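# Set the glue stick upright on the desk

## Task

Get the glue stick standing upright on the desk, resting on either of its ends; if it topples or is left leaning rather than vertical, the task counts as failed.

## Robot and tools

Robot: a Rainbow Robotics RB-Y1. A two-wheel drive base with rear casters carries a bending torso (squat, shift, pitch, yaw), a head (pan, tilt) and two seven-joint arms, each ending in a five-finger hand. The base is 0.58 m wide, sticks out 0.10 m ahead of the wheel axle and 0.57 m behind it, and cannot move sideways. A loose object may occasionally get nudged by something outside the robot's control. The reference pages (show_instructions) picture the five-finger left hand.

Frames: the base frame has its origin on the floor between the drive wheels, x forward, y to the left, z up, in metres. The chest, left_hand and right_hand readings use this frame. Each hand reading is a hand point 0.045 m in front of the palm: its +z runs along the straight fingers, +y points out of the palm, +x crosses the palm (right hand: away from the thumb; left hand: toward the thumb). base_odometry is in the frame the base had at the start; it counts wheel turns only, so slip looks like travel. Headings are radians, positive to the left.

move: one action per call. Either "base" and/or "joints" (optionally "min_time_s"), or "target" alone (optionally "min_time_s"). A call with no action just reports state and images.
- base: one object {"x_m_s", "turn_rad_s", "for_s"}: forward speed in m/s (0.005 to 1.5 in magnitude, or 0), left-turn rate in rad/s (0.02 to 1.509 in magnitude, or 0), and duration in s (0.1 to 5). These are velocities held for for_s, then the base brakes; travel is roughly speed times time. Omitted velocities are 0.
- joints: one object keyed by joint name, holding absolute targets. Arm, torso and head joints are in radians, each within its own range (e.g. torso_pitch_rad -0.2 to 1.4, positive bows forward; head_tilt_rad -0.35 to 1.57, positive looks down; elbows -2.617 to 0.01, negative bends). Finger keys (<side>_hand_little, ring, middle, index, thumb_bend, thumb_turn) use a -1 (closed) to +1 (open) scale; thumb_turn -1 puts the thumb opposite the fingers. <side>_hand_force_limit (-1 to 1, about 0 to 10 N, 15 N for thumb) and <side>_hand_speed (-0.96 to 1) are settings, not motions. Torso joints also obey combined limits; breaking one leaves them "off_target".
- target: {"side": "left" or "right", "x", "y", "z" in metres in the base frame (each -3 to 3), "quat_wxyz": four numbers in the format the hand lines print}. This is an absolute pose for the hand point. It is converted to joint angles, so the hand travels on an arc; split long moves into short steps. Result: "reached" (within 10 mm and 2 degrees), "short" with the miss, or "refused" with a reason.
- min_time_s: 0.1 to 8 s, the minimum duration for the arm, head and torso motions in that action.
- cameras: list from head_camera, left_wrist_camera, right_wrist_camera, or ["all"]; [] means none. The "pictures" line gives the order.
- blocking: true (default) waits until everything rests; false returns in about 0.5 s while motion continues. A target always waits and is refused if an earlier move is still running.

wait: "seconds" 0 to 10, optional cameras; returns early once running moves have settled. stop: brakes every running motion; stopped joints hold and may keep pressing. zoom_image: "camera" plus "region" [x0, y0, x1, y1] in pixels from the top-left, at most 504 by 504, on the newest image of that camera. show_instructions: shows the reference pages. finished_scene: ends the scene (optional "scene": 1); the stick must stay upright without help.

Result lines: "move" reads "done" when all motions finished, otherwise the worst status. Statuses: moving, done, off_target (rested away from target, maybe still pushing), stopped, time_out, contact_stop (torso only), limit_stop_at_<name> (a built-in guard, e.g. own_body_...), not_followed (arm command withheld by the self-collision check; "joint command not followed"), torque_fault, limit_stop_at_motor_heat. on_its_own lists things the robot did unasked. If a move or wait is refused, or an unrequested stop occurs, the rest of that reply's move, wait and finished_scene calls are skipped. <side>_hand_stopped_by gives six words (little, ring, middle, index, thumb_bend, thumb_turn): moving, target, force, stalled or fault. Finger loads are in N at the fingertip, positive when pushed open; a dropped object shows as loads near 0. lidar_m gives 12 distances in 30 degree sectors counter-clockwise from straight ahead, "-" for nothing seen. motor_effort is wheel effort in percent, peak in brackets. Wrist force/torque are raw and offset, not zeroed.

Gripping: a finger motor starts only when its target changes by 0.002 or more; it stops at the target or when its load hits force_limit. At scene start force_limit is 0 and speed -0.8; for a gentle hold close at speed -0.94 or lower. With the thumb turned in front, the hand wraps objects 0.035 to 0.065 m thick. A wrist bracket on the little-finger side can snag things.

Avoid: arms striking or pressing each other (a hard press ends the scene); torque faults from contact (10 s freeze); motors reaching 80 °C from long outstretched holds; driving into furniture or letting the upper body catch on the desk edge; fast bends or stops with arms reaching forward, which can tip the robot; wheels lifting; dropping the glue stick, releasing it while it moves, or knocking it over; hitting fixed things hard.

Each tool is called after ">>>" in YAML: its name, and indented under it one key for each argument.

Reference images:

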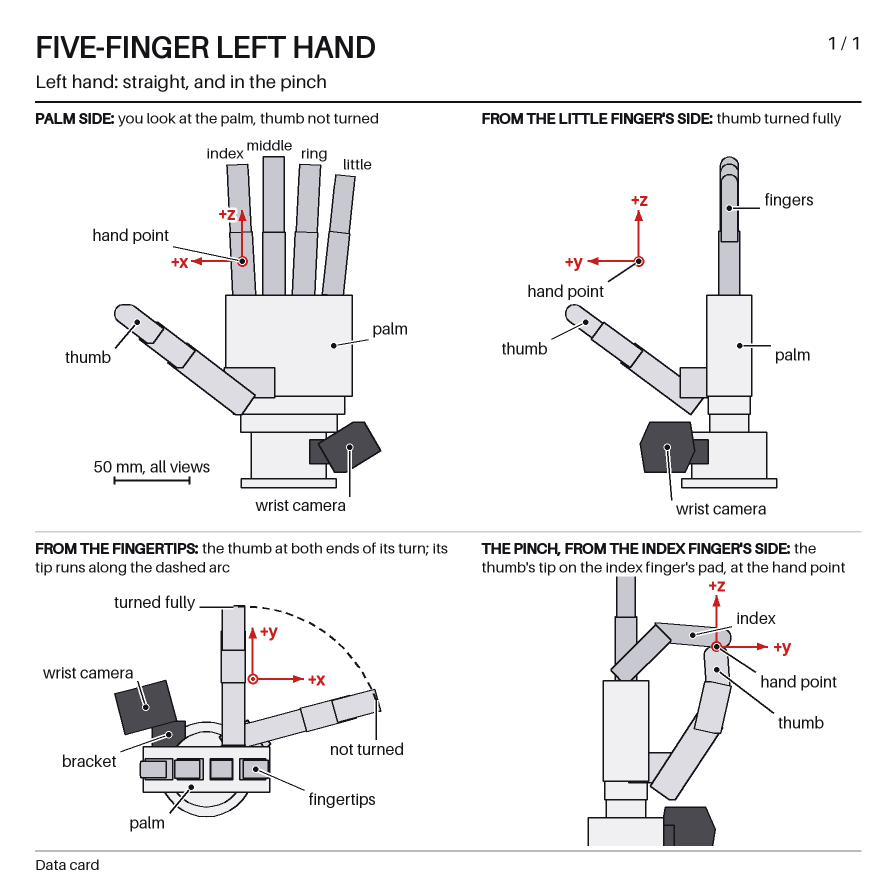

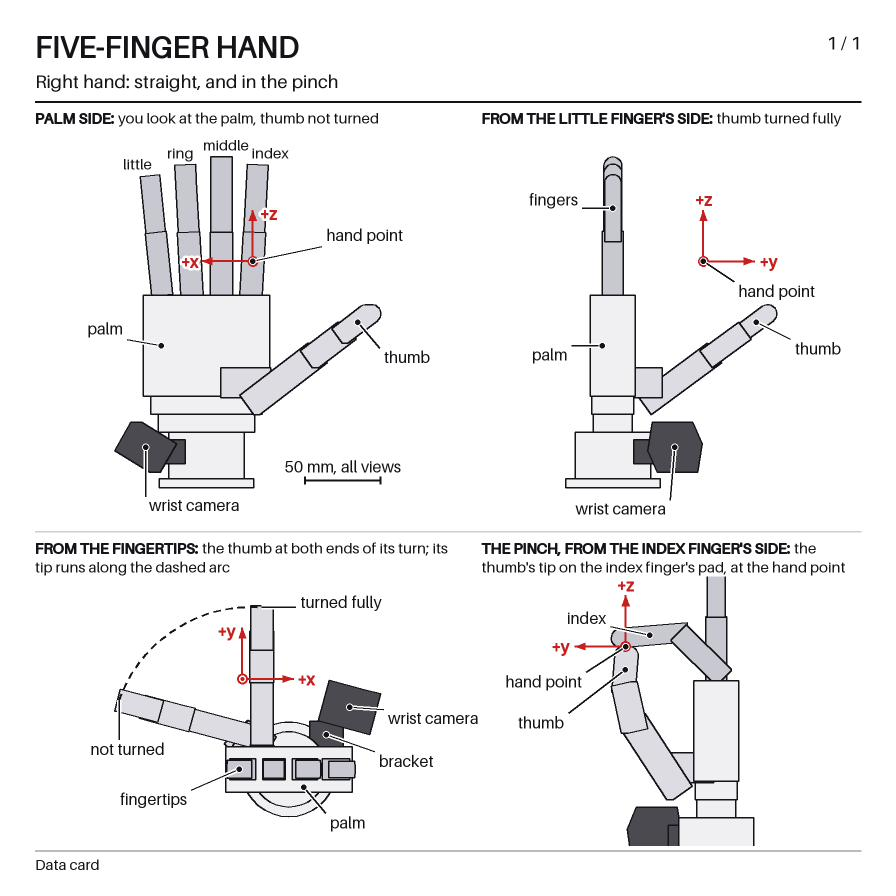

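## Session

>>> move:

Scene clock: 0.00 s.
Joint torques (N m): no reading
External joint torques (N m): no reading
Motor temperatures (°C): left_arm=[39 35 32 41 43 35 44] | right_arm=[35 37 37 36 40 41 35]
Wrist force (N): no reading
Wrist torque (N m): no reading
Wrist force, peak (N): no reading
base_odometry: x=+0.000 y=+0.000 heading=+0.000
lidar_m: 1.79 1.99 2.10 2.05 2.23 1.85 1.85 2.07 2.14 2.13 2.20 1.81
base_status: not commanded
joint_positions: torso_squat_rad=+0.350 torso_shift_rad=+0.000 torso_pitch_rad=+0.000 torso_yaw_rad=+0.000 left_shoulder_pitch_rad=+0.045 left_shoulder_roll_rad=+0.032 left_shoulder_yaw_rad=+0.008 left_elbow_rad=-0.293 left_forearm_roll_rad=-0.009 left_wrist_pitch_rad=+0.024 left_hand_roll_rad=+0.045 right_shoulder_pitch_rad=+0.033 right_shoulder_roll_rad=-0.014 right_shoulder_yaw_rad=-0.013 right_elbow_rad=-0.281 right_forearm_roll_rad=+0.008 right_wrist_pitch_rad=+0.029 right_hand_roll_rad=-0.028 head_pan_rad=+0.000 head_tilt_rad=+0.400 left_hand_little=+1.000 left_hand_ring=+1.000 left_hand_middle=+1.000 left_hand_index=+1.000 left_hand_thumb_turn=+1.000 left_hand_thumb_bend=+1.000 left_hand_force_limit=+0.000 left_hand_speed=-0.800 right_hand_little=+1.000 right_hand_ring=+1.000 right_hand_middle=+1.000 right_hand_index=+1.000 right_hand_thumb_turn=+1.000 right_hand_thumb_bend=+1.000 right_hand_force_limit=+0.000 right_hand_speed=-0.800
joint_status: not commanded
wheel_motors_off: 0
left_hand_stopped_by: target,target,target,target,target,target
right_hand_stopped_by: target,target,target,target,target,target
left_little_load_n: 0.0
left_ring_load_n: 0.0
left_middle_load_n: -0.5
left_index_load_n: 0.0
left_thumb_bend_load_n: 0.0
left_thumb_turn_load_n: 0.0
right_little_load_n: 0.0
right_ring_load_n: 0.0
right_middle_load_n: 0.0
right_index_load_n: 0.0
right_thumb_bend_load_n: 0.0
right_thumb_turn_load_n: 0.0
motor_effort: left_wheel=+4 right_wheel=+0
chest: x=-0.2280 y=-0.0004 z=+1.2475 quat_wxyz=(+1.000, +0.000, +0.000, +0.000) (m; base frame)
left_hand: x=-0.1701 y=+0.2147 z=+0.5113 quat_wxyz=(+0.091, -0.721, +0.683, -0.069) (m; base frame)
right_hand: x=-0.1692 y=-0.2012 z=+0.5116 quat_wxyz=(+0.073, -0.688, +0.717, -0.083) (m; base frame)
pictures: head_camera, left_wrist_camera, right_wrist_camera
Images, in order (width x height): head_camera 896x504, left_wrist_camera 504x504, right_wrist_camera 504x504.

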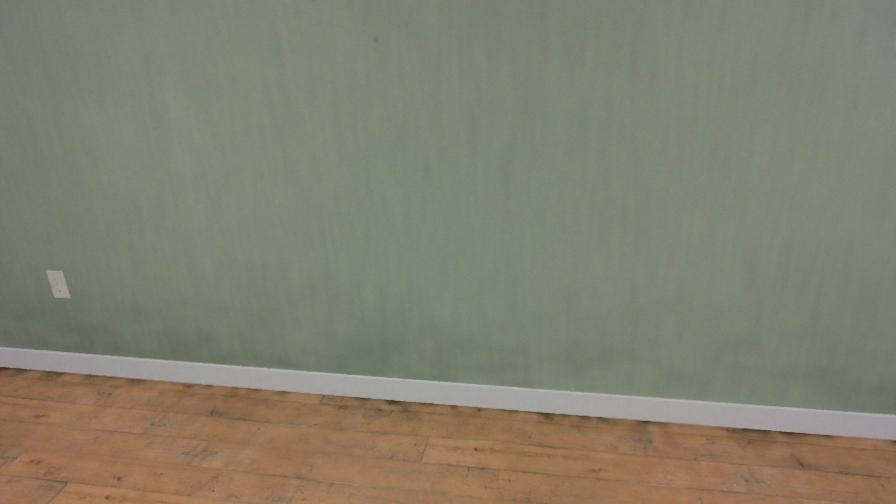

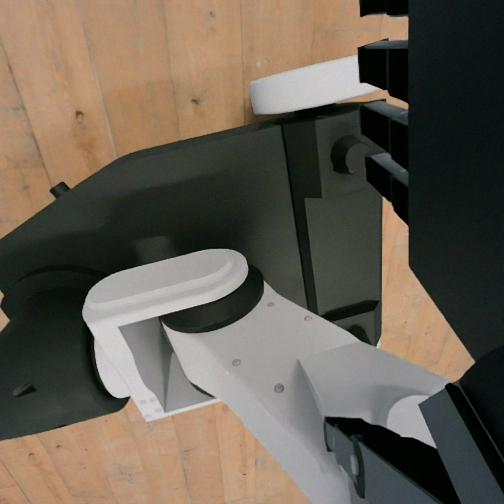

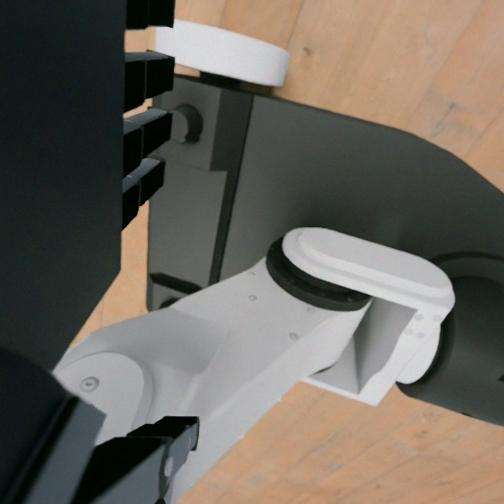

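>>> move:
  base: {"turn_rad_s": 0.8, "for_s": 2.0}
  cameras: ["head_camera"]

Scene clock: 7.07 s.
Joint torques (N m): left_arm=[-2.32 1.38 0.02 -1.34 0.41 -0.63 0.04] | right_arm=[-2.9 -0.41 0.59 -0.85 -0.04 -0.39 0.03]
External joint torques (N m): left_arm=[-0.34 0.37 -0.1 0.05 0.39 -0.11 0.04] | right_arm=[-0.81 0.44 0.65 0.46 -0.09 0.08 0.03]
Wrist force (N): left_arm=[-3.6 4.4 15.5] | right_arm=[0.9 1.7 6.1]
Wrist torque (N m): left_arm=[-0.83 0.75 -0.18] | right_arm=[-0.15 -0.32 0.08]
Wrist force, peak (N): left_arm=[-3.5 4.1 15.9] | right_arm=[1.1 1.9 6.2]
move: done
base_odometry: x=+0.000 y=+0.000 heading=+1.600
lidar_m: 2.08 2.20 1.85 1.85 2.08 2.14 2.12 2.17 1.80 1.81 2.02 2.09
base_status: done (sent for 2 of 2 s)
joint_positions: torso_squat_rad=+0.350 torso_shift_rad=+0.000 torso_pitch_rad=+0.000 torso_yaw_rad=+0.000 left_shoulder_pitch_rad=+0.045 left_shoulder_roll_rad=+0.032 left_shoulder_yaw_rad=+0.008 left_elbow_rad=-0.293 left_forearm_roll_rad=-0.009 left_wrist_pitch_rad=+0.024 left_hand_roll_rad=+0.045 right_shoulder_pitch_rad=+0.033 right_shoulder_roll_rad=-0.014 right_shoulder_yaw_rad=-0.013 right_elbow_rad=-0.281 right_forearm_roll_rad=+0.008 right_wrist_pitch_rad=+0.029 right_hand_roll_rad=-0.028 head_pan_rad=+0.000 head_tilt_rad=+0.400 left_hand_little=+1.000 left_hand_ring=+1.000 left_hand_middle=+1.000 left_hand_index=+1.000 left_hand_thumb_turn=+1.000 left_hand_thumb_bend=+1.000 left_hand_force_limit=+0.000 left_hand_speed=-0.800 right_hand_little=+1.000 right_hand_ring=+1.000 right_hand_middle=+1.000 right_hand_index=+1.000 right_hand_thumb_turn=+1.000 right_hand_thumb_bend=+1.000 right_hand_force_limit=+0.000 right_hand_speed=-0.800
joint_status: not commanded
wheel_motors_off: 0
left_hand_stopped_by: target,target,target,target,target,target
right_hand_stopped_by: target,target,target,target,target,target
left_little_load_n: 0.0
left_ring_load_n: 0.0
left_middle_load_n: 0.0
left_index_load_n: 0.0
left_thumb_bend_load_n: 0.0
left_thumb_turn_load_n: -0.5
right_little_load_n: 0.0
right_ring_load_n: 0.0
right_middle_load_n: 0.0
right_index_load_n: 0.0
right_thumb_bend_load_n: 0.0
right_thumb_turn_load_n: 0.0
motor_effort: left_wheel=+6(34) right_wheel=+11(33)
chest: x=-0.2280 y=-0.0004 z=+1.2475 quat_wxyz=(+1.000, +0.000, +0.000, +0.000) (m; base frame)
left_hand: x=-0.1701 y=+0.2147 z=+0.5113 quat_wxyz=(+0.091, -0.721, +0.683, -0.069) (m; base frame)
right_hand: x=-0.1692 y=-0.2012 z=+0.5116 quat_wxyz=(+0.073, -0.688, +0.717, -0.083) (m; base frame)
pictures: head_camera
Images, in order (width x height): head_camera 896x504.

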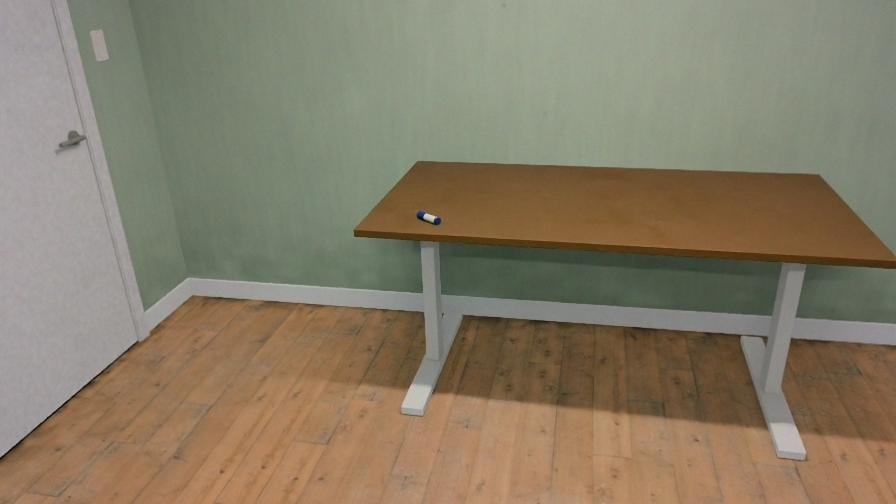

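>>> zoom_image:
  camera: "head_camera"
  region: [380, 190, 480, 246]

Scaled by 5.040 from the camera's 896x504 image, which has a finer 1280x720 frame.

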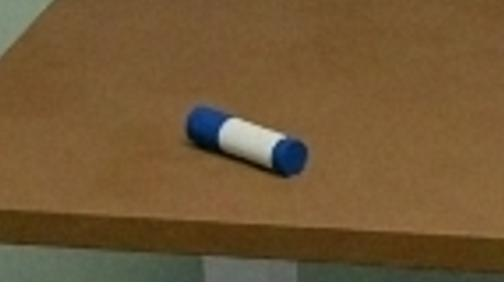

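>>> move:
  base: {"x_m_s": 0.35, "for_s": 3.2}
  joints: {"head_tilt_rad": 0.8}
  cameras: ["head_camera"]

>>> move:
  base: {"turn_rad_s": -0.2, "for_s": 0.75}
  cameras: ["head_camera"]

Scene clock: 87.10 s.
Joint torques (N m): left_arm=[-2.17 1.23 0.78 -1.48 0.27 -0.43 -0.09] | right_arm=[-3.2 -0.37 1.39 -1.51 0.08 -0.48 -0.1]
External joint torques (N m): left_arm=[-0.2 0.23 0.67 -0.08 0.25 0.09 -0.09] | right_arm=[-1.11 0.48 1.45 -0.21 0.03 -0.01 -0.1]
Wrist force (N): left_arm=[-3.5 4.1 15.5] | right_arm=[1.0 1.8 5.8]
Wrist torque (N m): left_arm=[-0.88 0.75 -0.17] | right_arm=[-0.12 -0.31 0.07]
Wrist force, peak (N): left_arm=[-3.3 4.8 15.7] | right_arm=[1.1 2.0 6.3]
move: done
base_odometry: x=-0.033 y=+1.119 heading=+1.601
lidar_m: 0.93 1.54 1.60 1.60 1.82 2.96 3.21 2.45 2.03 2.04 1.29 1.35
base_status: done (sent for 3.2 of 3.2 s)
joint_positions: torso_squat_rad=+0.350 torso_shift_rad=+0.000 torso_pitch_rad=+0.000 torso_yaw_rad=+0.000 left_shoulder_pitch_rad=+0.045 left_shoulder_roll_rad=+0.032 left_shoulder_yaw_rad=+0.008 left_elbow_rad=-0.293 left_forearm_roll_rad=-0.009 left_wrist_pitch_rad=+0.024 left_hand_roll_rad=+0.045 right_shoulder_pitch_rad=+0.033 right_shoulder_roll_rad=-0.014 right_shoulder_yaw_rad=-0.013 right_elbow_rad=-0.281 right_forearm_roll_rad=+0.008 right_wrist_pitch_rad=+0.029 right_hand_roll_rad=-0.028 head_pan_rad=+0.000 head_tilt_rad=+0.800 left_hand_little=+1.000 left_hand_ring=+1.000 left_hand_middle=+1.000 left_hand_index=+1.000 left_hand_thumb_turn=+1.000 left_hand_thumb_bend=+1.000 left_hand_force_limit=+0.000 left_hand_speed=-0.800 right_hand_little=+1.000 right_hand_ring=+1.000 right_hand_middle=+1.000 right_hand_index=+1.000 right_hand_thumb_turn=+1.000 right_hand_thumb_bend=+1.000 right_hand_force_limit=+0.000 right_hand_speed=-0.800
joint_status: all done
wheel_motors_off: 0
left_hand_stopped_by: target,target,target,target,target,target
right_hand_stopped_by: target,target,target,target,target,target
left_little_load_n: 0.0
left_ring_load_n: 0.0
left_middle_load_n: 0.0
left_index_load_n: 0.0
left_thumb_bend_load_n: 0.0
left_thumb_turn_load_n: 0.0
right_little_load_n: 0.0
right_ring_load_n: 0.0
right_middle_load_n: 0.0
right_index_load_n: 0.0
right_thumb_bend_load_n: 0.0
right_thumb_turn_load_n: 0.0
motor_effort: left_wheel=+12(50) right_wheel=-8(35)
chest: x=-0.2280 y=-0.0004 z=+1.2475 quat_wxyz=(+1.000, +0.000, +0.000, +0.000) (m; base frame)
left_hand: x=-0.1700 y=+0.2147 z=+0.5113 quat_wxyz=(+0.091, -0.721, +0.683, -0.069) (m; base frame)
right_hand: x=-0.1691 y=-0.2012 z=+0.5116 quat_wxyz=(+0.073, -0.688, +0.717, -0.083) (m; base frame)
pictures: head_camera
Images, in order (width x height): head_camera 896x504.

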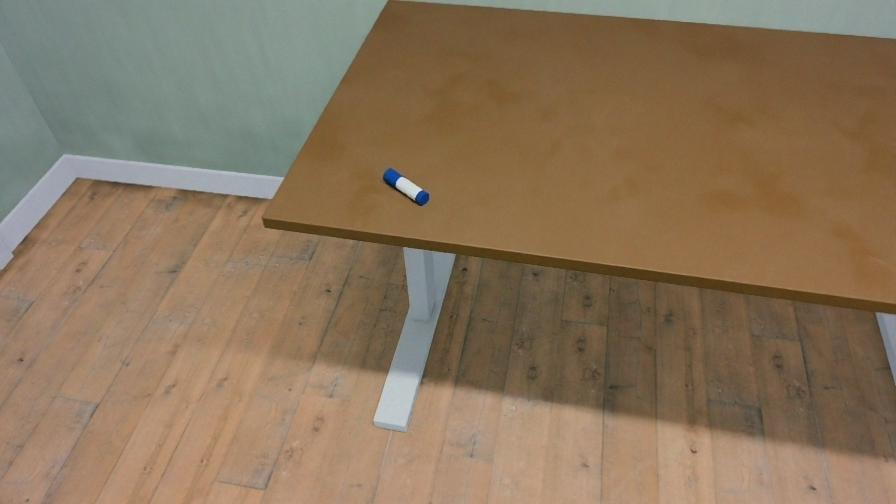

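Scene clock: 88.93 s.
Joint torques (N m): left_arm=[-1.77 1.56 0.21 -1.53 0.17 -0.37 -0.06] | right_arm=[-2.61 -0.28 0.85 -1.5 -0.03 -0.4 -0.05]
External joint torques (N m): left_arm=[0.21 0.56 0.1 -0.13 0.15 0.15 -0.06] | right_arm=[-0.52 0.58 0.91 -0.19 -0.07 0.08 -0.05]
Wrist force (N): left_arm=[-3.5 4.4 15.5] | right_arm=[0.9 2.0 6.1]
Wrist torque (N m): left_arm=[-0.84 0.73 -0.18] | right_arm=[-0.10 -0.31 0.06]
Wrist force, peak (N): left_arm=[-3.3 4.4 15.7] | right_arm=[0.9 2.0 6.1]
move: done
base_odometry: x=-0.033 y=+1.120 heading=+1.448
lidar_m: 0.94 0.95 1.65 1.58 1.71 2.45 3.21 2.74 2.09 2.03 1.27 1.38
base_status: done (sent for 0.77 of 0.77 s)
joint_positions: torso_squat_rad=+0.350 torso_shift_rad=+0.000 torso_pitch_rad=+0.000 torso_yaw_rad=+0.000 left_shoulder_pitch_rad=+0.045 left_shoulder_roll_rad=+0.032 left_shoulder_yaw_rad=+0.008 left_elbow_rad=-0.293 left_forearm_roll_rad=-0.009 left_wrist_pitch_rad=+0.024 left_hand_roll_rad=+0.045 right_shoulder_pitch_rad=+0.033 right_shoulder_roll_rad=-0.014 right_shoulder_yaw_rad=-0.013 right_elbow_rad=-0.281 right_forearm_roll_rad=+0.008 right_wrist_pitch_rad=+0.029 right_hand_roll_rad=-0.028 head_pan_rad=+0.000 head_tilt_rad=+0.800 left_hand_little=+1.000 left_hand_ring=+1.000 left_hand_middle=+1.000 left_hand_index=+1.000 left_hand_thumb_turn=+1.000 left_hand_thumb_bend=+1.000 left_hand_force_limit=+0.000 left_hand_speed=-0.800 right_hand_little=+1.000 right_hand_ring=+1.000 right_hand_middle=+1.000 right_hand_index=+1.000 right_hand_thumb_turn=+1.000 right_hand_thumb_bend=+1.000 right_hand_force_limit=+0.000 right_hand_speed=-0.800
joint_status: not commanded
wheel_motors_off: 0
left_hand_stopped_by: target,target,target,target,target,target
right_hand_stopped_by: target,target,target,target,target,target
left_little_load_n: 0.0
left_ring_load_n: 0.0
left_middle_load_n: 0.0
left_index_load_n: 0.0
left_thumb_bend_load_n: 0.0
left_thumb_turn_load_n: 0.0
right_little_load_n: 0.0
right_ring_load_n: 0.0
right_middle_load_n: 0.0
right_index_load_n: 0.0
right_thumb_bend_load_n: 0.0
right_thumb_turn_load_n: 0.0
motor_effort: left_wheel=-4(41) right_wheel=-13(35)
chest: x=-0.2280 y=-0.0004 z=+1.2475 quat_wxyz=(+1.000, +0.000, +0.000, +0.000) (m; base frame)
left_hand: x=-0.1700 y=+0.2147 z=+0.5113 quat_wxyz=(+0.091, -0.721, +0.683, -0.069) (m; base frame)
right_hand: x=-0.1691 y=-0.2012 z=+0.5116 quat_wxyz=(+0.073, -0.688, +0.717, -0.083) (m; base frame)
pictures: head_camera
Images, in order (width x height): head_camera 896x504.

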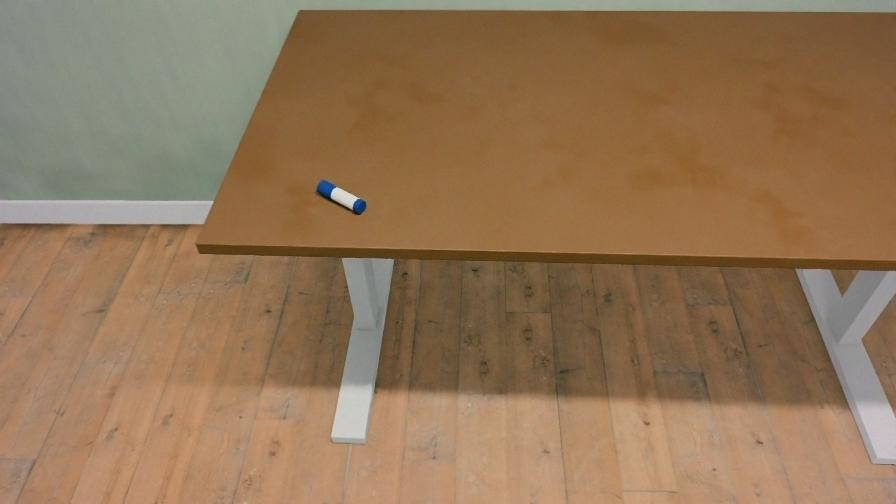

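>>> move:
  joints: {"left_hand_speed": 0.0, "left_hand_thumb_turn": -1, "torso_squat_rad": 0.6, "torso_pitch_rad": 0.3, "left_shoulder_roll_rad": 0.3, "left_elbow_rad": -1.6}
  cameras: ["head_camera"]

>>> move:
  target: {"side": "left", "x": 0.27, "y": 0.25, "z": 1.0, "quat_wxyz": [0.1775, -0.427, 0.818, -0.338]}
  cameras: ["head_camera", "left_wrist_camera"]

Scene clock: 130.97 s.
Joint torques (N m): left_arm=[-3.76 5.32 2.95 -8.56 0.31 -1.74 -0.39] | right_arm=[5.4 -1.09 0.56 2.29 -0.15 0.24 -0.04]
External joint torques (N m): left_arm=[0.55 -0.05 -0.49 0.47 0.25 0.1 -0.37] | right_arm=[-0.74 -0.19 0.76 0.46 -0.14 0.11 -0.04]
Wrist force (N): left_arm=[-2.0 8.1 11.5] | right_arm=[0.7 -0.1 6.5]
Wrist torque (N m): left_arm=[-0.38 0.51 -0.23] | right_arm=[-0.29 -0.28 -0.03]
Wrist force, peak (N): left_arm=[-3.2 5.5 15.4] | right_arm=[0.8 0.3 6.5]
move: done
base_odometry: x=-0.033 y=+1.120 heading=+1.448
lidar_m: 0.95 0.96 1.64 1.60 1.71 2.43 3.21 2.75 2.08 2.03 1.28 1.38
base_status: not commanded
joint_positions: torso_squat_rad=+0.600 torso_shift_rad=+0.000 torso_pitch_rad=+0.300 torso_yaw_rad=+0.000 left_shoulder_pitch_rad=+0.045 left_shoulder_roll_rad=+0.300 left_shoulder_yaw_rad=+0.008 left_elbow_rad=-1.600 left_forearm_roll_rad=-0.009 left_wrist_pitch_rad=+0.024 left_hand_roll_rad=+0.045 right_shoulder_pitch_rad=+0.033 right_shoulder_roll_rad=-0.014 right_shoulder_yaw_rad=-0.013 right_elbow_rad=-0.281 right_forearm_roll_rad=+0.008 right_wrist_pitch_rad=+0.029 right_hand_roll_rad=-0.028 head_pan_rad=+0.000 head_tilt_rad=+0.800 left_hand_little=+1.000 left_hand_ring=+1.000 left_hand_middle=+1.000 left_hand_index=+1.000 left_hand_thumb_turn=-1.000 left_hand_thumb_bend=+1.000 left_hand_force_limit=+0.000 left_hand_speed=+0.000 right_hand_little=+1.000 right_hand_ring=+1.000 right_hand_middle=+1.000 right_hand_index=+1.000 right_hand_thumb_turn=+1.000 right_hand_thumb_bend=+1.000 right_hand_force_limit=+0.000 right_hand_speed=-0.800
joint_status: all done
wheel_motors_off: 0
left_hand_stopped_by: target,target,target,target,target,target
right_hand_stopped_by: target,target,target,target,target,target
left_little_load_n: 0.0
left_ring_load_n: 0.0
left_middle_load_n: 0.0
left_index_load_n: 0.0
left_thumb_bend_load_n: 0.0
left_thumb_turn_load_n: 0.5
right_little_load_n: 0.0
right_ring_load_n: 0.0
right_middle_load_n: 0.0
right_index_load_n: 0.0
right_thumb_bend_load_n: 0.0
right_thumb_turn_load_n: 0.0
motor_effort: left_wheel=-6(7) right_wheel=-14(15)
chest: x=-0.1365 y=-0.0003 z=+1.1538 quat_wxyz=(+0.989, +0.000, +0.149, +0.000) (m; base frame)
left_hand: x=+0.3011 y=+0.3069 z=+0.7120 quat_wxyz=(+0.466, -0.500, +0.643, -0.345) (m; base frame)
right_hand: x=-0.2978 y=-0.2012 z=+0.4334 quat_wxyz=(-0.035, -0.693, +0.720, +0.021) (m; base frame)
pictures: head_camera
Images, in order (width x height): head_camera 896x504.

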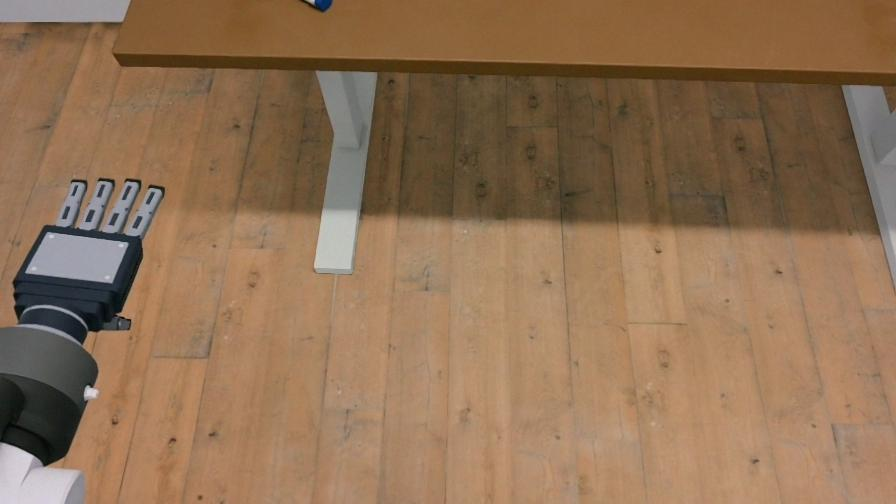

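Scene clock: 132.80 s.
Joint torques (N m): left_arm=[-10.15 12.31 10.9 0.58 -0.2 -1.76 0.09] | right_arm=[5.59 -1.05 0.77 2.23 0.16 0.37 0.03]
External joint torques (N m): left_arm=[-0.78 -0.62 0.48 0.06 -0.2 -0.28 0.1] | right_arm=[-0.55 -0.14 0.96 0.4 0.17 0.24 0.02]
Wrist force (N): left_arm=[-3.3 6.9 13.9] | right_arm=[0.9 0.0 6.1]
Wrist torque (N m): left_arm=[-0.57 0.66 -0.24] | right_arm=[-0.24 -0.29 -0.02]
Wrist force, peak (N): left_arm=[-3.5 7.1 13.9] | right_arm=[0.7 0.0 6.5]
move: done
base_odometry: x=-0.033 y=+1.120 heading=+1.448
lidar_m: 0.95 0.95 1.65 1.59 1.71 2.45 3.21 2.73 2.09 2.03 1.28 1.39
base_status: not commanded
joint_positions: torso_squat_rad=+0.600 torso_shift_rad=+0.000 torso_pitch_rad=+0.300 torso_yaw_rad=+0.000 left_shoulder_pitch_rad=-0.192 left_shoulder_roll_rad=+1.649 left_shoulder_yaw_rad=+0.109 left_elbow_rad=-2.148 left_forearm_roll_rad=+1.569 left_wrist_pitch_rad=+0.741 left_hand_roll_rad=+0.065 right_shoulder_pitch_rad=+0.033 right_shoulder_roll_rad=-0.014 right_shoulder_yaw_rad=-0.013 right_elbow_rad=-0.281 right_forearm_roll_rad=+0.008 right_wrist_pitch_rad=+0.029 right_hand_roll_rad=-0.028 head_pan_rad=+0.000 head_tilt_rad=+0.800 left_hand_little=+1.000 left_hand_ring=+1.000 left_hand_middle=+1.000 left_hand_index=+1.000 left_hand_thumb_turn=-1.000 left_hand_thumb_bend=+1.000 left_hand_force_limit=+0.000 left_hand_speed=+0.000 right_hand_little=+1.000 right_hand_ring=+1.000 right_hand_middle=+1.000 right_hand_index=+1.000 right_hand_thumb_turn=+1.000 right_hand_thumb_bend=+1.000 right_hand_force_limit=+0.000 right_hand_speed=-0.800
joint_status: all done
wheel_motors_off: 0
left_hand_stopped_by: target,target,target,target,target,target
right_hand_stopped_by: target,target,target,target,target,target
left_little_load_n: 0.0
left_ring_load_n: 0.0
left_middle_load_n: 0.0
left_index_load_n: 0.0
left_thumb_bend_load_n: 0.0
left_thumb_turn_load_n: 0.0
right_little_load_n: 0.0
right_ring_load_n: 0.0
right_middle_load_n: 0.0
right_index_load_n: 0.0
right_thumb_bend_load_n: 0.0
right_thumb_turn_load_n: 0.0
motor_effort: left_wheel=-4(5) right_wheel=-13(14)
chest: x=-0.1365 y=-0.0004 z=+1.1538 quat_wxyz=(+0.989, +0.000, +0.149, +0.000) (m; base frame)
left_hand: x=+0.2699 y=+0.2500 z=+1.0002 quat_wxyz=(+0.180, -0.428, +0.818, -0.339) (m; base frame)
left_hand_status: reached (checked arc, planned for 1.3 s): 0 mm and 0.2 deg off.
right_hand: x=-0.2978 y=-0.2012 z=+0.4334 quat_wxyz=(-0.035, -0.693, +0.720, +0.021) (m; base frame)
pictures: head_camera, left_wrist_camera
Images, in order (width x height): head_camera 896x504, left_wrist_camera 504x504.

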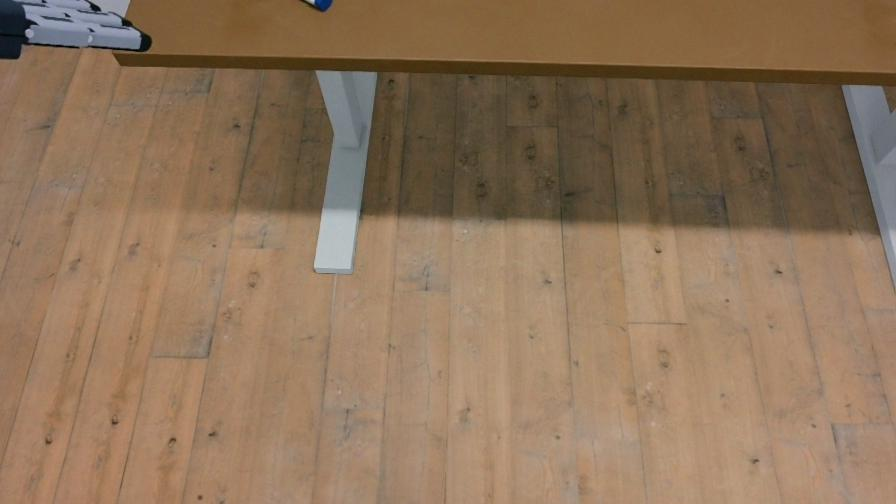

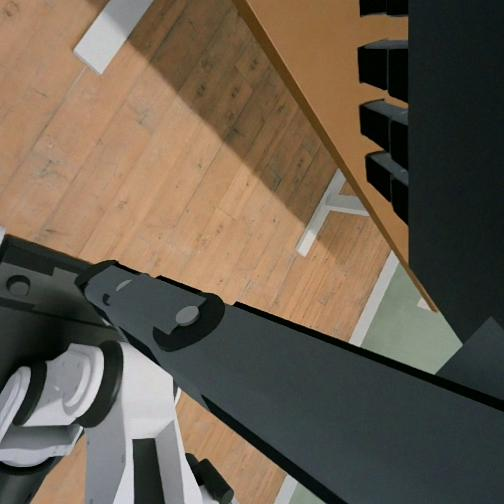

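>>> move:
  base: {"x_m_s": 0.2, "for_s": 1.3}
  joints: {"head_tilt_rad": 0.6}
  cameras: ["head_camera", "left_wrist_camera"]

Scene clock: 141.43 s.
Joint torques (N m): left_arm=[-9.77 13.44 11.06 0.52 0.15 -1.61 -0.01] | right_arm=[5.49 -0.28 0.39 2.14 -0.09 0.43 0.05]
External joint torques (N m): left_arm=[-0.39 0.51 0.64 -0.01 0.15 -0.14 -0.01] | right_arm=[-0.64 0.62 0.58 0.31 -0.08 0.29 0.05]
Wrist force (N): left_arm=[-3.2 6.7 13.8] | right_arm=[0.8 -0.2 6.1]
Wrist torque (N m): left_arm=[-0.61 0.65 -0.22] | right_arm=[-0.30 -0.29 -0.03]
Wrist force, peak (N): left_arm=[-3.4 6.9 14.3] | right_arm=[0.8 0.1 6.5]
move: done
base_odometry: x=-0.001 y=+1.378 heading=+1.447
lidar_m: 1.08 0.70 1.63 1.58 1.70 2.42 3.47 2.76 2.10 2.03 1.14 1.13
base_status: done (sent for 1.3 of 1.3 s)
joint_positions: torso_squat_rad=+0.600 torso_shift_rad=+0.000 torso_pitch_rad=+0.300 torso_yaw_rad=+0.000 left_shoulder_pitch_rad=-0.192 left_shoulder_roll_rad=+1.649 left_shoulder_yaw_rad=+0.109 left_elbow_rad=-2.148 left_forearm_roll_rad=+1.569 left_wrist_pitch_rad=+0.741 left_hand_roll_rad=+0.065 right_shoulder_pitch_rad=+0.033 right_shoulder_roll_rad=-0.014 right_shoulder_yaw_rad=-0.013 right_elbow_rad=-0.281 right_forearm_roll_rad=+0.008 right_wrist_pitch_rad=+0.029 right_hand_roll_rad=-0.028 head_pan_rad=+0.000 head_tilt_rad=+0.600 left_hand_little=+1.000 left_hand_ring=+1.000 left_hand_middle=+1.000 left_hand_index=+1.000 left_hand_thumb_turn=-1.000 left_hand_thumb_bend=+1.000 left_hand_force_limit=+0.000 left_hand_speed=+0.000 right_hand_little=+1.000 right_hand_ring=+1.000 right_hand_middle=+1.000 right_hand_index=+1.000 right_hand_thumb_turn=+1.000 right_hand_thumb_bend=+1.000 right_hand_force_limit=+0.000 right_hand_speed=-0.800
joint_status: all done
wheel_motors_off: 0
left_hand_stopped_by: target,target,target,target,target,target
right_hand_stopped_by: target,target,target,target,target,target
left_little_load_n: 0.0
left_ring_load_n: -0.5
left_middle_load_n: 0.0
left_index_load_n: 0.0
left_thumb_bend_load_n: 0.0
left_thumb_turn_load_n: 0.0
right_little_load_n: 0.0
right_ring_load_n: 0.0
right_middle_load_n: 0.0
right_index_load_n: 0.0
right_thumb_bend_load_n: 0.0
right_thumb_turn_load_n: 0.0
motor_effort: left_wheel=-9(41) right_wheel=+6(28)
chest: x=-0.1365 y=-0.0004 z=+1.1538 quat_wxyz=(+0.989, +0.000, +0.149, +0.000) (m; base frame)
left_hand: x=+0.2700 y=+0.2500 z=+1.0002 quat_wxyz=(+0.180, -0.428, +0.818, -0.339) (m; base frame)
right_hand: x=-0.2978 y=-0.2012 z=+0.4334 quat_wxyz=(-0.035, -0.693, +0.720, +0.021) (m; base frame)
pictures: head_camera, left_wrist_camera
Images, in order (width x height): head_camera 896x504, left_wrist_camera 504x504.

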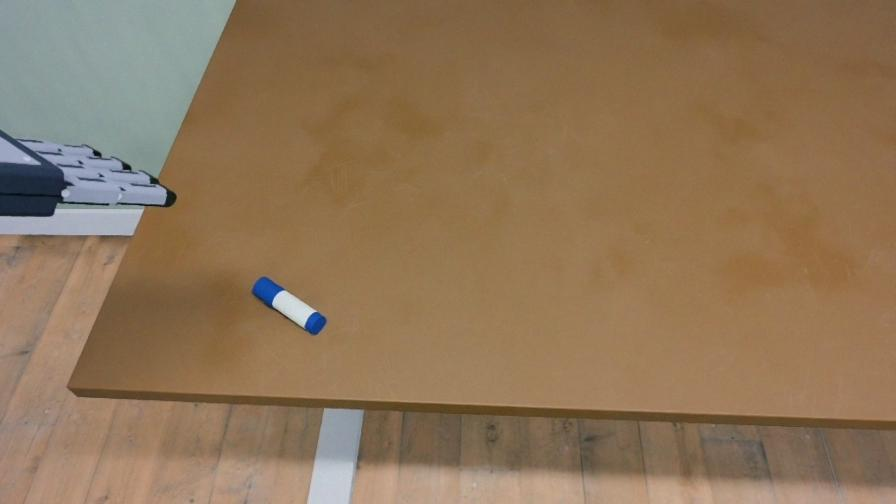

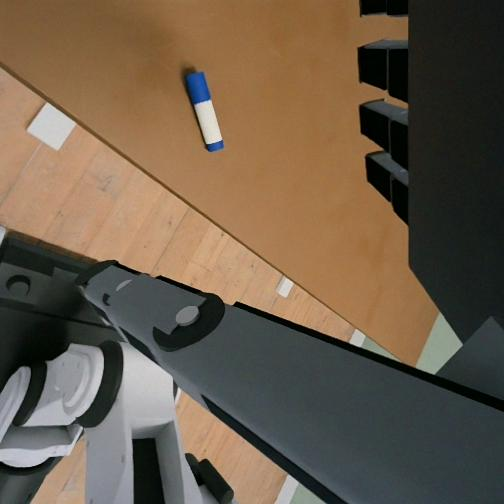

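>>> move:
  target: {"side": "left", "x": 0.391, "y": 0.161, "z": 0.88, "quat_wxyz": [0.2204, -0.4237, 0.7793, -0.4054]}
  min_time_s: 1.5
  cameras: ["head_camera", "left_wrist_camera"]

Scene clock: 194.10 s.
Joint torques (N m): left_arm=[-17.34 11.61 9.48 -3.83 0.34 -1.97 -0.29] | right_arm=[5.86 -0.08 0.66 2.07 0.2 0.29 -0.13]
External joint torques (N m): left_arm=[-2.25 0.75 -0.51 1.37 0.34 -0.28 -0.29] | right_arm=[-0.28 0.82 0.85 0.24 0.21 0.15 -0.13]
Wrist force (N): left_arm=[-3.6 7.4 13.2] | right_arm=[0.9 -0.2 6.2]
Wrist torque (N m): left_arm=[-0.53 0.69 -0.38] | right_arm=[-0.32 -0.31 -0.02]
Wrist force, peak (N): left_arm=[-3.5 6.9 14.2] | right_arm=[0.8 -0.1 6.5]
move: done
base_odometry: x=-0.001 y=+1.378 heading=+1.447
lidar_m: 1.08 0.70 1.63 1.58 1.71 2.42 3.48 2.75 2.10 2.04 1.13 1.11
base_status: not commanded
joint_positions: torso_squat_rad=+0.600 torso_shift_rad=+0.000 torso_pitch_rad=+0.300 torso_yaw_rad=+0.000 left_shoulder_pitch_rad=-0.702 left_shoulder_roll_rad=+0.981 left_shoulder_yaw_rad=-0.446 left_elbow_rad=-1.727 left_forearm_roll_rad=+0.985 left_wrist_pitch_rad=+0.674 left_hand_roll_rad=+0.060 right_shoulder_pitch_rad=+0.033 right_shoulder_roll_rad=-0.014 right_shoulder_yaw_rad=-0.013 right_elbow_rad=-0.281 right_forearm_roll_rad=+0.008 right_wrist_pitch_rad=+0.029 right_hand_roll_rad=-0.028 head_pan_rad=+0.000 head_tilt_rad=+0.600 left_hand_little=+1.000 left_hand_ring=+1.000 left_hand_middle=+1.000 left_hand_index=+1.000 left_hand_thumb_turn=-1.000 left_hand_thumb_bend=+1.000 left_hand_force_limit=+0.000 left_hand_speed=+0.000 right_hand_little=+1.000 right_hand_ring=+1.000 right_hand_middle=+1.000 right_hand_index=+1.000 right_hand_thumb_turn=+1.000 right_hand_thumb_bend=+1.000 right_hand_force_limit=+0.000 right_hand_speed=-0.800
joint_status: all done
wheel_motors_off: 0
left_hand_stopped_by: target,target,target,target,target,target
right_hand_stopped_by: target,target,target,target,target,target
left_little_load_n: 0.0
left_ring_load_n: 0.0
left_middle_load_n: 0.0
left_index_load_n: 0.0
left_thumb_bend_load_n: 0.0
left_thumb_turn_load_n: 0.0
right_little_load_n: 0.0
right_ring_load_n: 0.0
right_middle_load_n: 0.0
right_index_load_n: 0.0
right_thumb_bend_load_n: 0.0
right_thumb_turn_load_n: 0.0
motor_effort: left_wheel=-8(10) right_wheel=+6(6)
chest: x=-0.1365 y=-0.0004 z=+1.1538 quat_wxyz=(+0.989, +0.000, +0.149, +0.000) (m; base frame)
left_hand: x=+0.3909 y=+0.1610 z=+0.8800 quat_wxyz=(+0.220, -0.424, +0.779, -0.405) (m; base frame)
left_hand_status: reached (checked arc, planned for 1.5 s): 0 mm and 0.0 deg off.
right_hand: x=-0.2978 y=-0.2012 z=+0.4334 quat_wxyz=(-0.035, -0.693, +0.720, +0.021) (m; base frame)
pictures: head_camera, left_wrist_camera
Images, in order (width x height): head_camera 896x504, left_wrist_camera 504x504.

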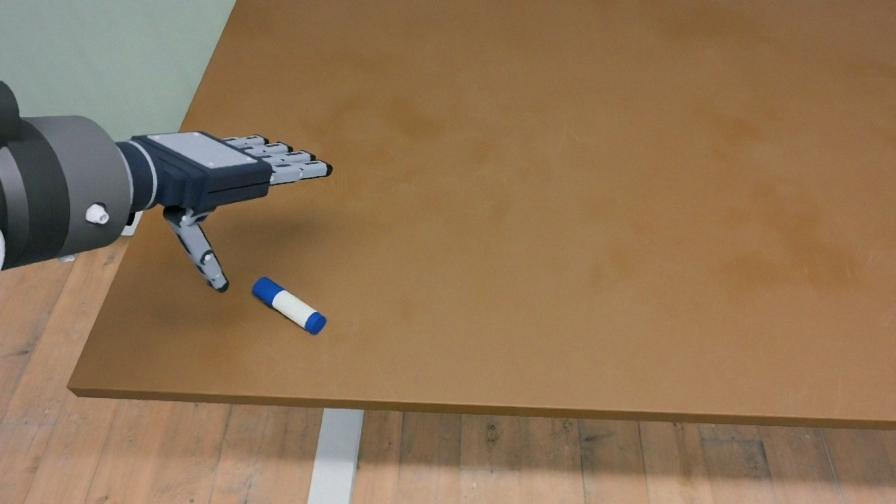

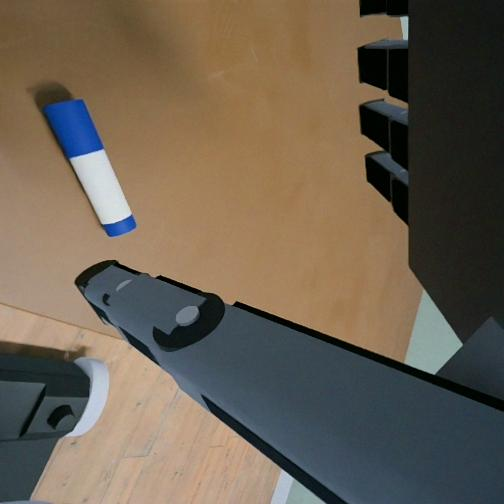

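>>> move:
  joints: {"left_hand_index": 0.5, "left_hand_middle": 0.5, "left_hand_thumb_bend": 0.75}

>>> move:
  target: {"side": "left", "x": 0.391, "y": 0.161, "z": 0.805, "quat_wxyz": [0.2204, -0.4237, 0.7793, -0.4054]}
  min_time_s: 1.5
  cameras: ["head_camera", "left_wrist_camera"]

>>> zoom_image:
  camera: "head_camera"
  region: [130, 180, 430, 380]

Scene clock: 204.47 s.
Joint torques (N m): left_arm=[-17.16 11.4 9.34 -4.05 0.45 -1.96 -0.51] | right_arm=[5.85 -0.94 0.32 1.86 -0.12 0.11 -0.1]
External joint torques (N m): left_arm=[-2.08 0.54 -0.65 1.14 0.45 -0.27 -0.51] | right_arm=[-0.3 -0.04 0.51 0.03 -0.11 -0.03 -0.1]
Wrist force (N): left_arm=[-3.5 7.6 13.0] | right_arm=[0.7 0.1 6.1]
Wrist torque (N m): left_arm=[-0.49 0.66 -0.38] | right_arm=[-0.24 -0.28 -0.03]
Wrist force, peak (N): left_arm=[-3.5 7.8 13.4] | right_arm=[0.8 -0.3 6.5]
move: done
base_odometry: x=-0.001 y=+1.378 heading=+1.447
lidar_m: 1.08 0.69 1.63 1.58 1.70 2.41 3.48 2.76 2.09 2.05 1.13 1.12
base_status: not commanded
joint_positions: torso_squat_rad=+0.600 torso_shift_rad=+0.000 torso_pitch_rad=+0.300 torso_yaw_rad=+0.000 left_shoulder_pitch_rad=-0.702 left_shoulder_roll_rad=+0.981 left_shoulder_yaw_rad=-0.446 left_elbow_rad=-1.727 left_forearm_roll_rad=+0.985 left_wrist_pitch_rad=+0.674 left_hand_roll_rad=+0.060 right_shoulder_pitch_rad=+0.033 right_shoulder_roll_rad=-0.014 right_shoulder_yaw_rad=-0.013 right_elbow_rad=-0.281 right_forearm_roll_rad=+0.008 right_wrist_pitch_rad=+0.029 right_hand_roll_rad=-0.028 head_pan_rad=+0.000 head_tilt_rad=+0.600 left_hand_little=+1.000 left_hand_ring=+1.000 left_hand_middle=+0.500 left_hand_index=+0.500 left_hand_thumb_turn=-1.000 left_hand_thumb_bend=+0.750 left_hand_force_limit=+0.000 left_hand_speed=+0.000 right_hand_little=+1.000 right_hand_ring=+1.000 right_hand_middle=+1.000 right_hand_index=+1.000 right_hand_thumb_turn=+1.000 right_hand_thumb_bend=+1.000 right_hand_force_limit=+0.000 right_hand_speed=-0.800
joint_status: all done
wheel_motors_off: 0
left_hand_stopped_by: target,target,target,target,target,target
right_hand_stopped_by: target,target,target,target,target,target
left_little_load_n: -0.5
left_ring_load_n: 0.0
left_middle_load_n: 0.0
left_index_load_n: 0.0
left_thumb_bend_load_n: 0.0
left_thumb_turn_load_n: 0.0
right_little_load_n: 0.0
right_ring_load_n: 0.0
right_middle_load_n: 0.0
right_index_load_n: 0.0
right_thumb_bend_load_n: 0.0
right_thumb_turn_load_n: 0.0
motor_effort: left_wheel=-9(10) right_wheel=+6(6)
chest: x=-0.1365 y=-0.0004 z=+1.1538 quat_wxyz=(+0.989, +0.000, +0.149, +0.000) (m; base frame)
left_hand: x=+0.3909 y=+0.1610 z=+0.8800 quat_wxyz=(+0.220, -0.424, +0.779, -0.405) (m; base frame)
right_hand: x=-0.2978 y=-0.2012 z=+0.4334 quat_wxyz=(-0.035, -0.693, +0.720, +0.021) (m; base frame)
pictures: none

Scene clock: 206.30 s.
Joint torques (N m): left_arm=[-15.2 9.83 8.05 -4.75 0.58 -2.1 -0.21] | right_arm=[5.52 -1.06 0.13 2.09 -0.02 0.23 -0.22]
External joint torques (N m): left_arm=[-0.2 -0.43 -1.08 1.18 0.45 -0.41 -0.2] | right_arm=[-0.63 -0.16 0.32 0.26 -0.01 0.09 -0.22]
Wrist force (N): left_arm=[-3.7 7.5 13.2] | right_arm=[0.8 0.1 5.9]
Wrist torque (N m): left_arm=[-0.52 0.70 -0.38] | right_arm=[-0.23 -0.27 -0.02]
Wrist force, peak (N): left_arm=[-3.7 7.8 13.4] | right_arm=[0.7 -0.2 6.5]
move: done
base_odometry: x=-0.001 y=+1.378 heading=+1.447
lidar_m: 1.08 0.69 1.63 1.58 1.69 2.43 3.47 2.74 2.11 2.04 1.14 1.12
base_status: not commanded
joint_positions: torso_squat_rad=+0.600 torso_shift_rad=+0.000 torso_pitch_rad=+0.300 torso_yaw_rad=+0.000 left_shoulder_pitch_rad=-0.666 left_shoulder_roll_rad=+0.873 left_shoulder_yaw_rad=-0.531 left_elbow_rad=-1.538 left_forearm_roll_rad=+0.992 left_wrist_pitch_rad=+0.502 left_hand_roll_rad=-0.089 right_shoulder_pitch_rad=+0.033 right_shoulder_roll_rad=-0.014 right_shoulder_yaw_rad=-0.013 right_elbow_rad=-0.281 right_forearm_roll_rad=+0.008 right_wrist_pitch_rad=+0.029 right_hand_roll_rad=-0.028 head_pan_rad=+0.000 head_tilt_rad=+0.600 left_hand_little=+1.000 left_hand_ring=+1.000 left_hand_middle=+0.500 left_hand_index=+0.500 left_hand_thumb_turn=-1.000 left_hand_thumb_bend=+0.750 left_hand_force_limit=+0.000 left_hand_speed=+0.000 right_hand_little=+1.000 right_hand_ring=+1.000 right_hand_middle=+1.000 right_hand_index=+1.000 right_hand_thumb_turn=+1.000 right_hand_thumb_bend=+1.000 right_hand_force_limit=+0.000 right_hand_speed=-0.800
joint_status: all done
wheel_motors_off: 0
left_hand_stopped_by: target,target,target,target,target,target
right_hand_stopped_by: target,target,target,target,target,target
left_little_load_n: 0.0
left_ring_load_n: 0.0
left_middle_load_n: 0.0
left_index_load_n: 0.0
left_thumb_bend_load_n: 0.0
left_thumb_turn_load_n: 0.0
right_little_load_n: 0.0
right_ring_load_n: 0.0
right_middle_load_n: 0.0
right_index_load_n: 0.0
right_thumb_bend_load_n: 0.0
right_thumb_turn_load_n: 0.0
motor_effort: left_wheel=-10(10) right_wheel=+6(6)
chest: x=-0.1365 y=-0.0004 z=+1.1538 quat_wxyz=(+0.989, +0.000, +0.149, +0.000) (m; base frame)
left_hand: x=+0.3912 y=+0.1611 z=+0.8054 quat_wxyz=(+0.221, -0.424, +0.779, -0.405) (m; base frame)
left_hand_status: reached (checked arc, planned for 1.5 s): 0 mm and 0.1 deg off.
right_hand: x=-0.2978 y=-0.2012 z=+0.4334 quat_wxyz=(-0.035, -0.693, +0.720, +0.021) (m; base frame)
pictures: head_camera, left_wrist_camera
Images, in order (width x height): head_camera 896x504, left_wrist_camera 504x504.

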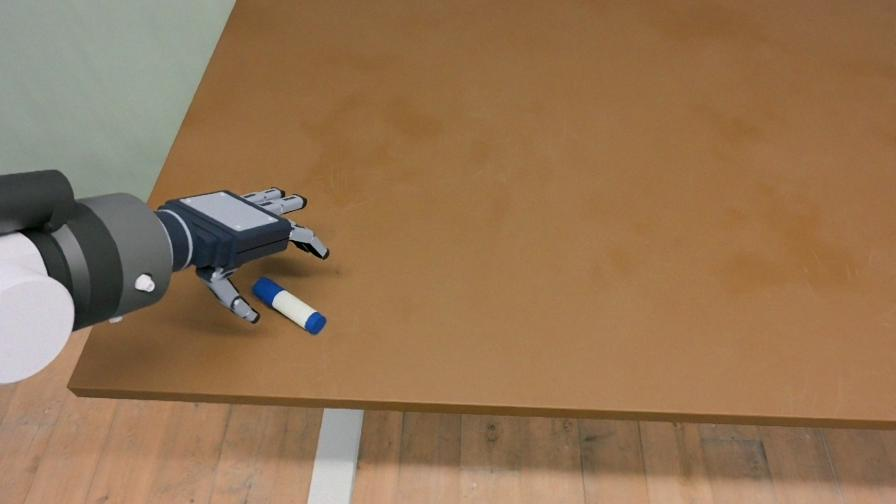

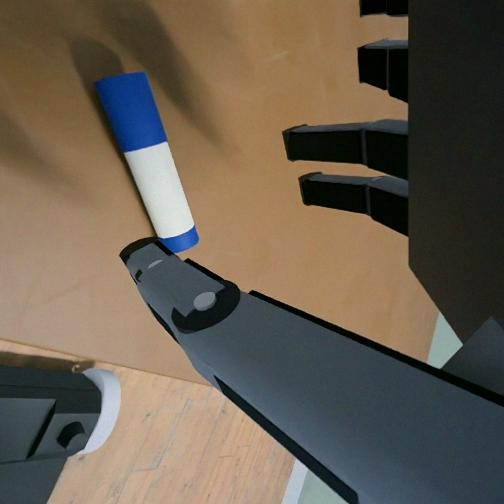

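Scaled by 1.680 from the camera's 896x504 image, which has a finer 1280x720 frame.

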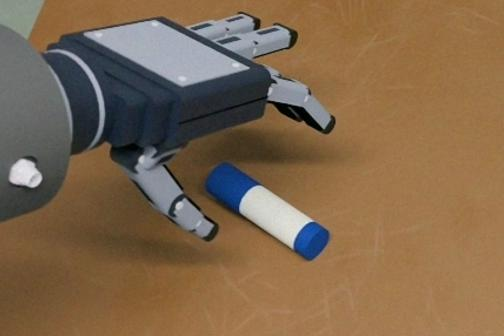

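>>> move:
  target: {"side": "left", "x": 0.391, "y": 0.161, "z": 0.783, "quat_wxyz": [0.2204, -0.4237, 0.7793, -0.4054]}
  min_time_s: 1.5
  cameras: ["head_camera", "left_wrist_camera"]

>>> zoom_image:
  camera: "head_camera"
  region: [180, 220, 380, 353]

Scene clock: 230.03 s.
Joint torques (N m): left_arm=[-18.19 9.91 7.03 -4.55 0.49 -1.95 -0.42] | right_arm=[5.61 -0.77 0.41 1.96 0.21 0.32 -0.08]
External joint torques (N m): left_arm=[-3.14 -0.19 -1.79 1.42 0.33 -0.27 -0.41] | right_arm=[-0.54 0.13 0.6 0.13 0.22 0.18 -0.08]
Wrist force (N): left_arm=[-3.2 7.6 13.0] | right_arm=[0.8 -0.1 6.1]
Wrist torque (N m): left_arm=[-0.49 0.60 -0.36] | right_arm=[-0.28 -0.29 -0.01]
Wrist force, peak (N): left_arm=[-3.7 7.9 13.3] | right_arm=[0.7 -0.1 6.5]
move: done
base_odometry: x=-0.001 y=+1.378 heading=+1.447
lidar_m: 1.08 0.70 1.63 1.57 1.70 2.42 3.46 2.77 2.10 2.05 1.13 1.11
base_status: not commanded
joint_positions: torso_squat_rad=+0.600 torso_shift_rad=+0.000 torso_pitch_rad=+0.300 torso_yaw_rad=+0.000 left_shoulder_pitch_rad=-0.668 left_shoulder_roll_rad=+0.842 left_shoulder_yaw_rad=-0.563 left_elbow_rad=-1.464 left_forearm_roll_rad=+1.027 left_wrist_pitch_rad=+0.444 left_hand_roll_rad=-0.155 right_shoulder_pitch_rad=+0.033 right_shoulder_roll_rad=-0.014 right_shoulder_yaw_rad=-0.013 right_elbow_rad=-0.281 right_forearm_roll_rad=+0.008 right_wrist_pitch_rad=+0.029 right_hand_roll_rad=-0.028 head_pan_rad=+0.000 head_tilt_rad=+0.600 left_hand_little=+1.000 left_hand_ring=+1.000 left_hand_middle=+0.500 left_hand_index=+0.500 left_hand_thumb_turn=-1.000 left_hand_thumb_bend=+0.750 left_hand_force_limit=+0.000 left_hand_speed=+0.000 right_hand_little=+1.000 right_hand_ring=+1.000 right_hand_middle=+1.000 right_hand_index=+1.000 right_hand_thumb_turn=+1.000 right_hand_thumb_bend=+1.000 right_hand_force_limit=+0.000 right_hand_speed=-0.800
joint_status: all done
wheel_motors_off: 0
left_hand_stopped_by: target,target,target,target,target,target
right_hand_stopped_by: target,target,target,target,target,target
left_little_load_n: 0.0
left_ring_load_n: 0.0
left_middle_load_n: 0.0
left_index_load_n: 0.0
left_thumb_bend_load_n: 0.0
left_thumb_turn_load_n: 0.5
right_little_load_n: 0.0
right_ring_load_n: 0.0
right_middle_load_n: 0.0
right_index_load_n: 0.0
right_thumb_bend_load_n: 0.0
right_thumb_turn_load_n: 0.5
motor_effort: left_wheel=-8(10) right_wheel=+6(6)
chest: x=-0.1365 y=-0.0004 z=+1.1538 quat_wxyz=(+0.989, +0.000, +0.149, +0.000) (m; base frame)
left_hand: x=+0.3910 y=+0.1612 z=+0.7831 quat_wxyz=(+0.221, -0.424, +0.779, -0.405) (m; base frame)
left_hand_status: reached (checked arc, planned for 1.5 s): 0 mm and 0.1 deg off.
right_hand: x=-0.2978 y=-0.2012 z=+0.4334 quat_wxyz=(-0.035, -0.693, +0.720, +0.021) (m; base frame)
pictures: head_camera, left_wrist_camera
Images, in order (width x height): head_camera 896x504, left_wrist_camera 504x504.

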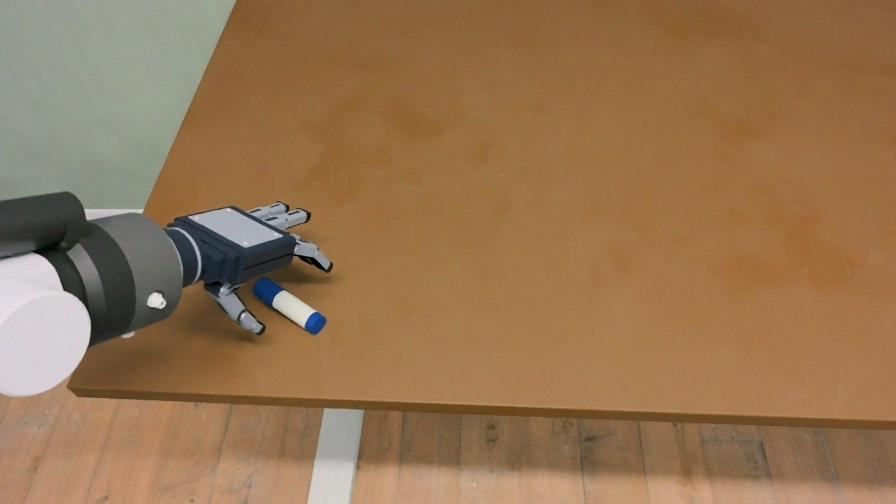

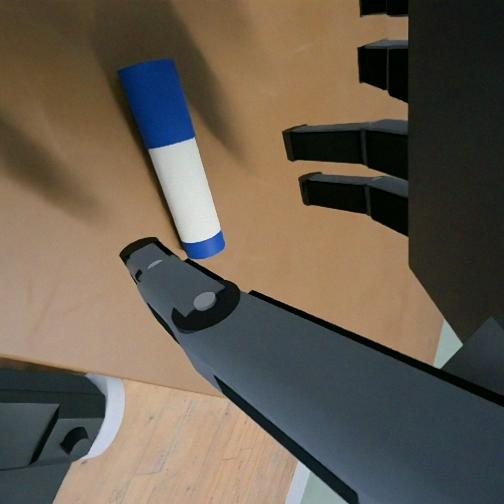

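Scaled by 2.520 from the camera's 896x504 image, which has a finer 1280x720 frame.

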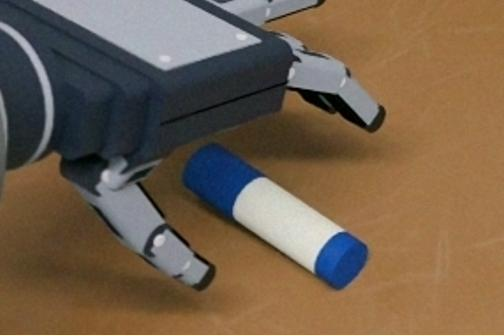

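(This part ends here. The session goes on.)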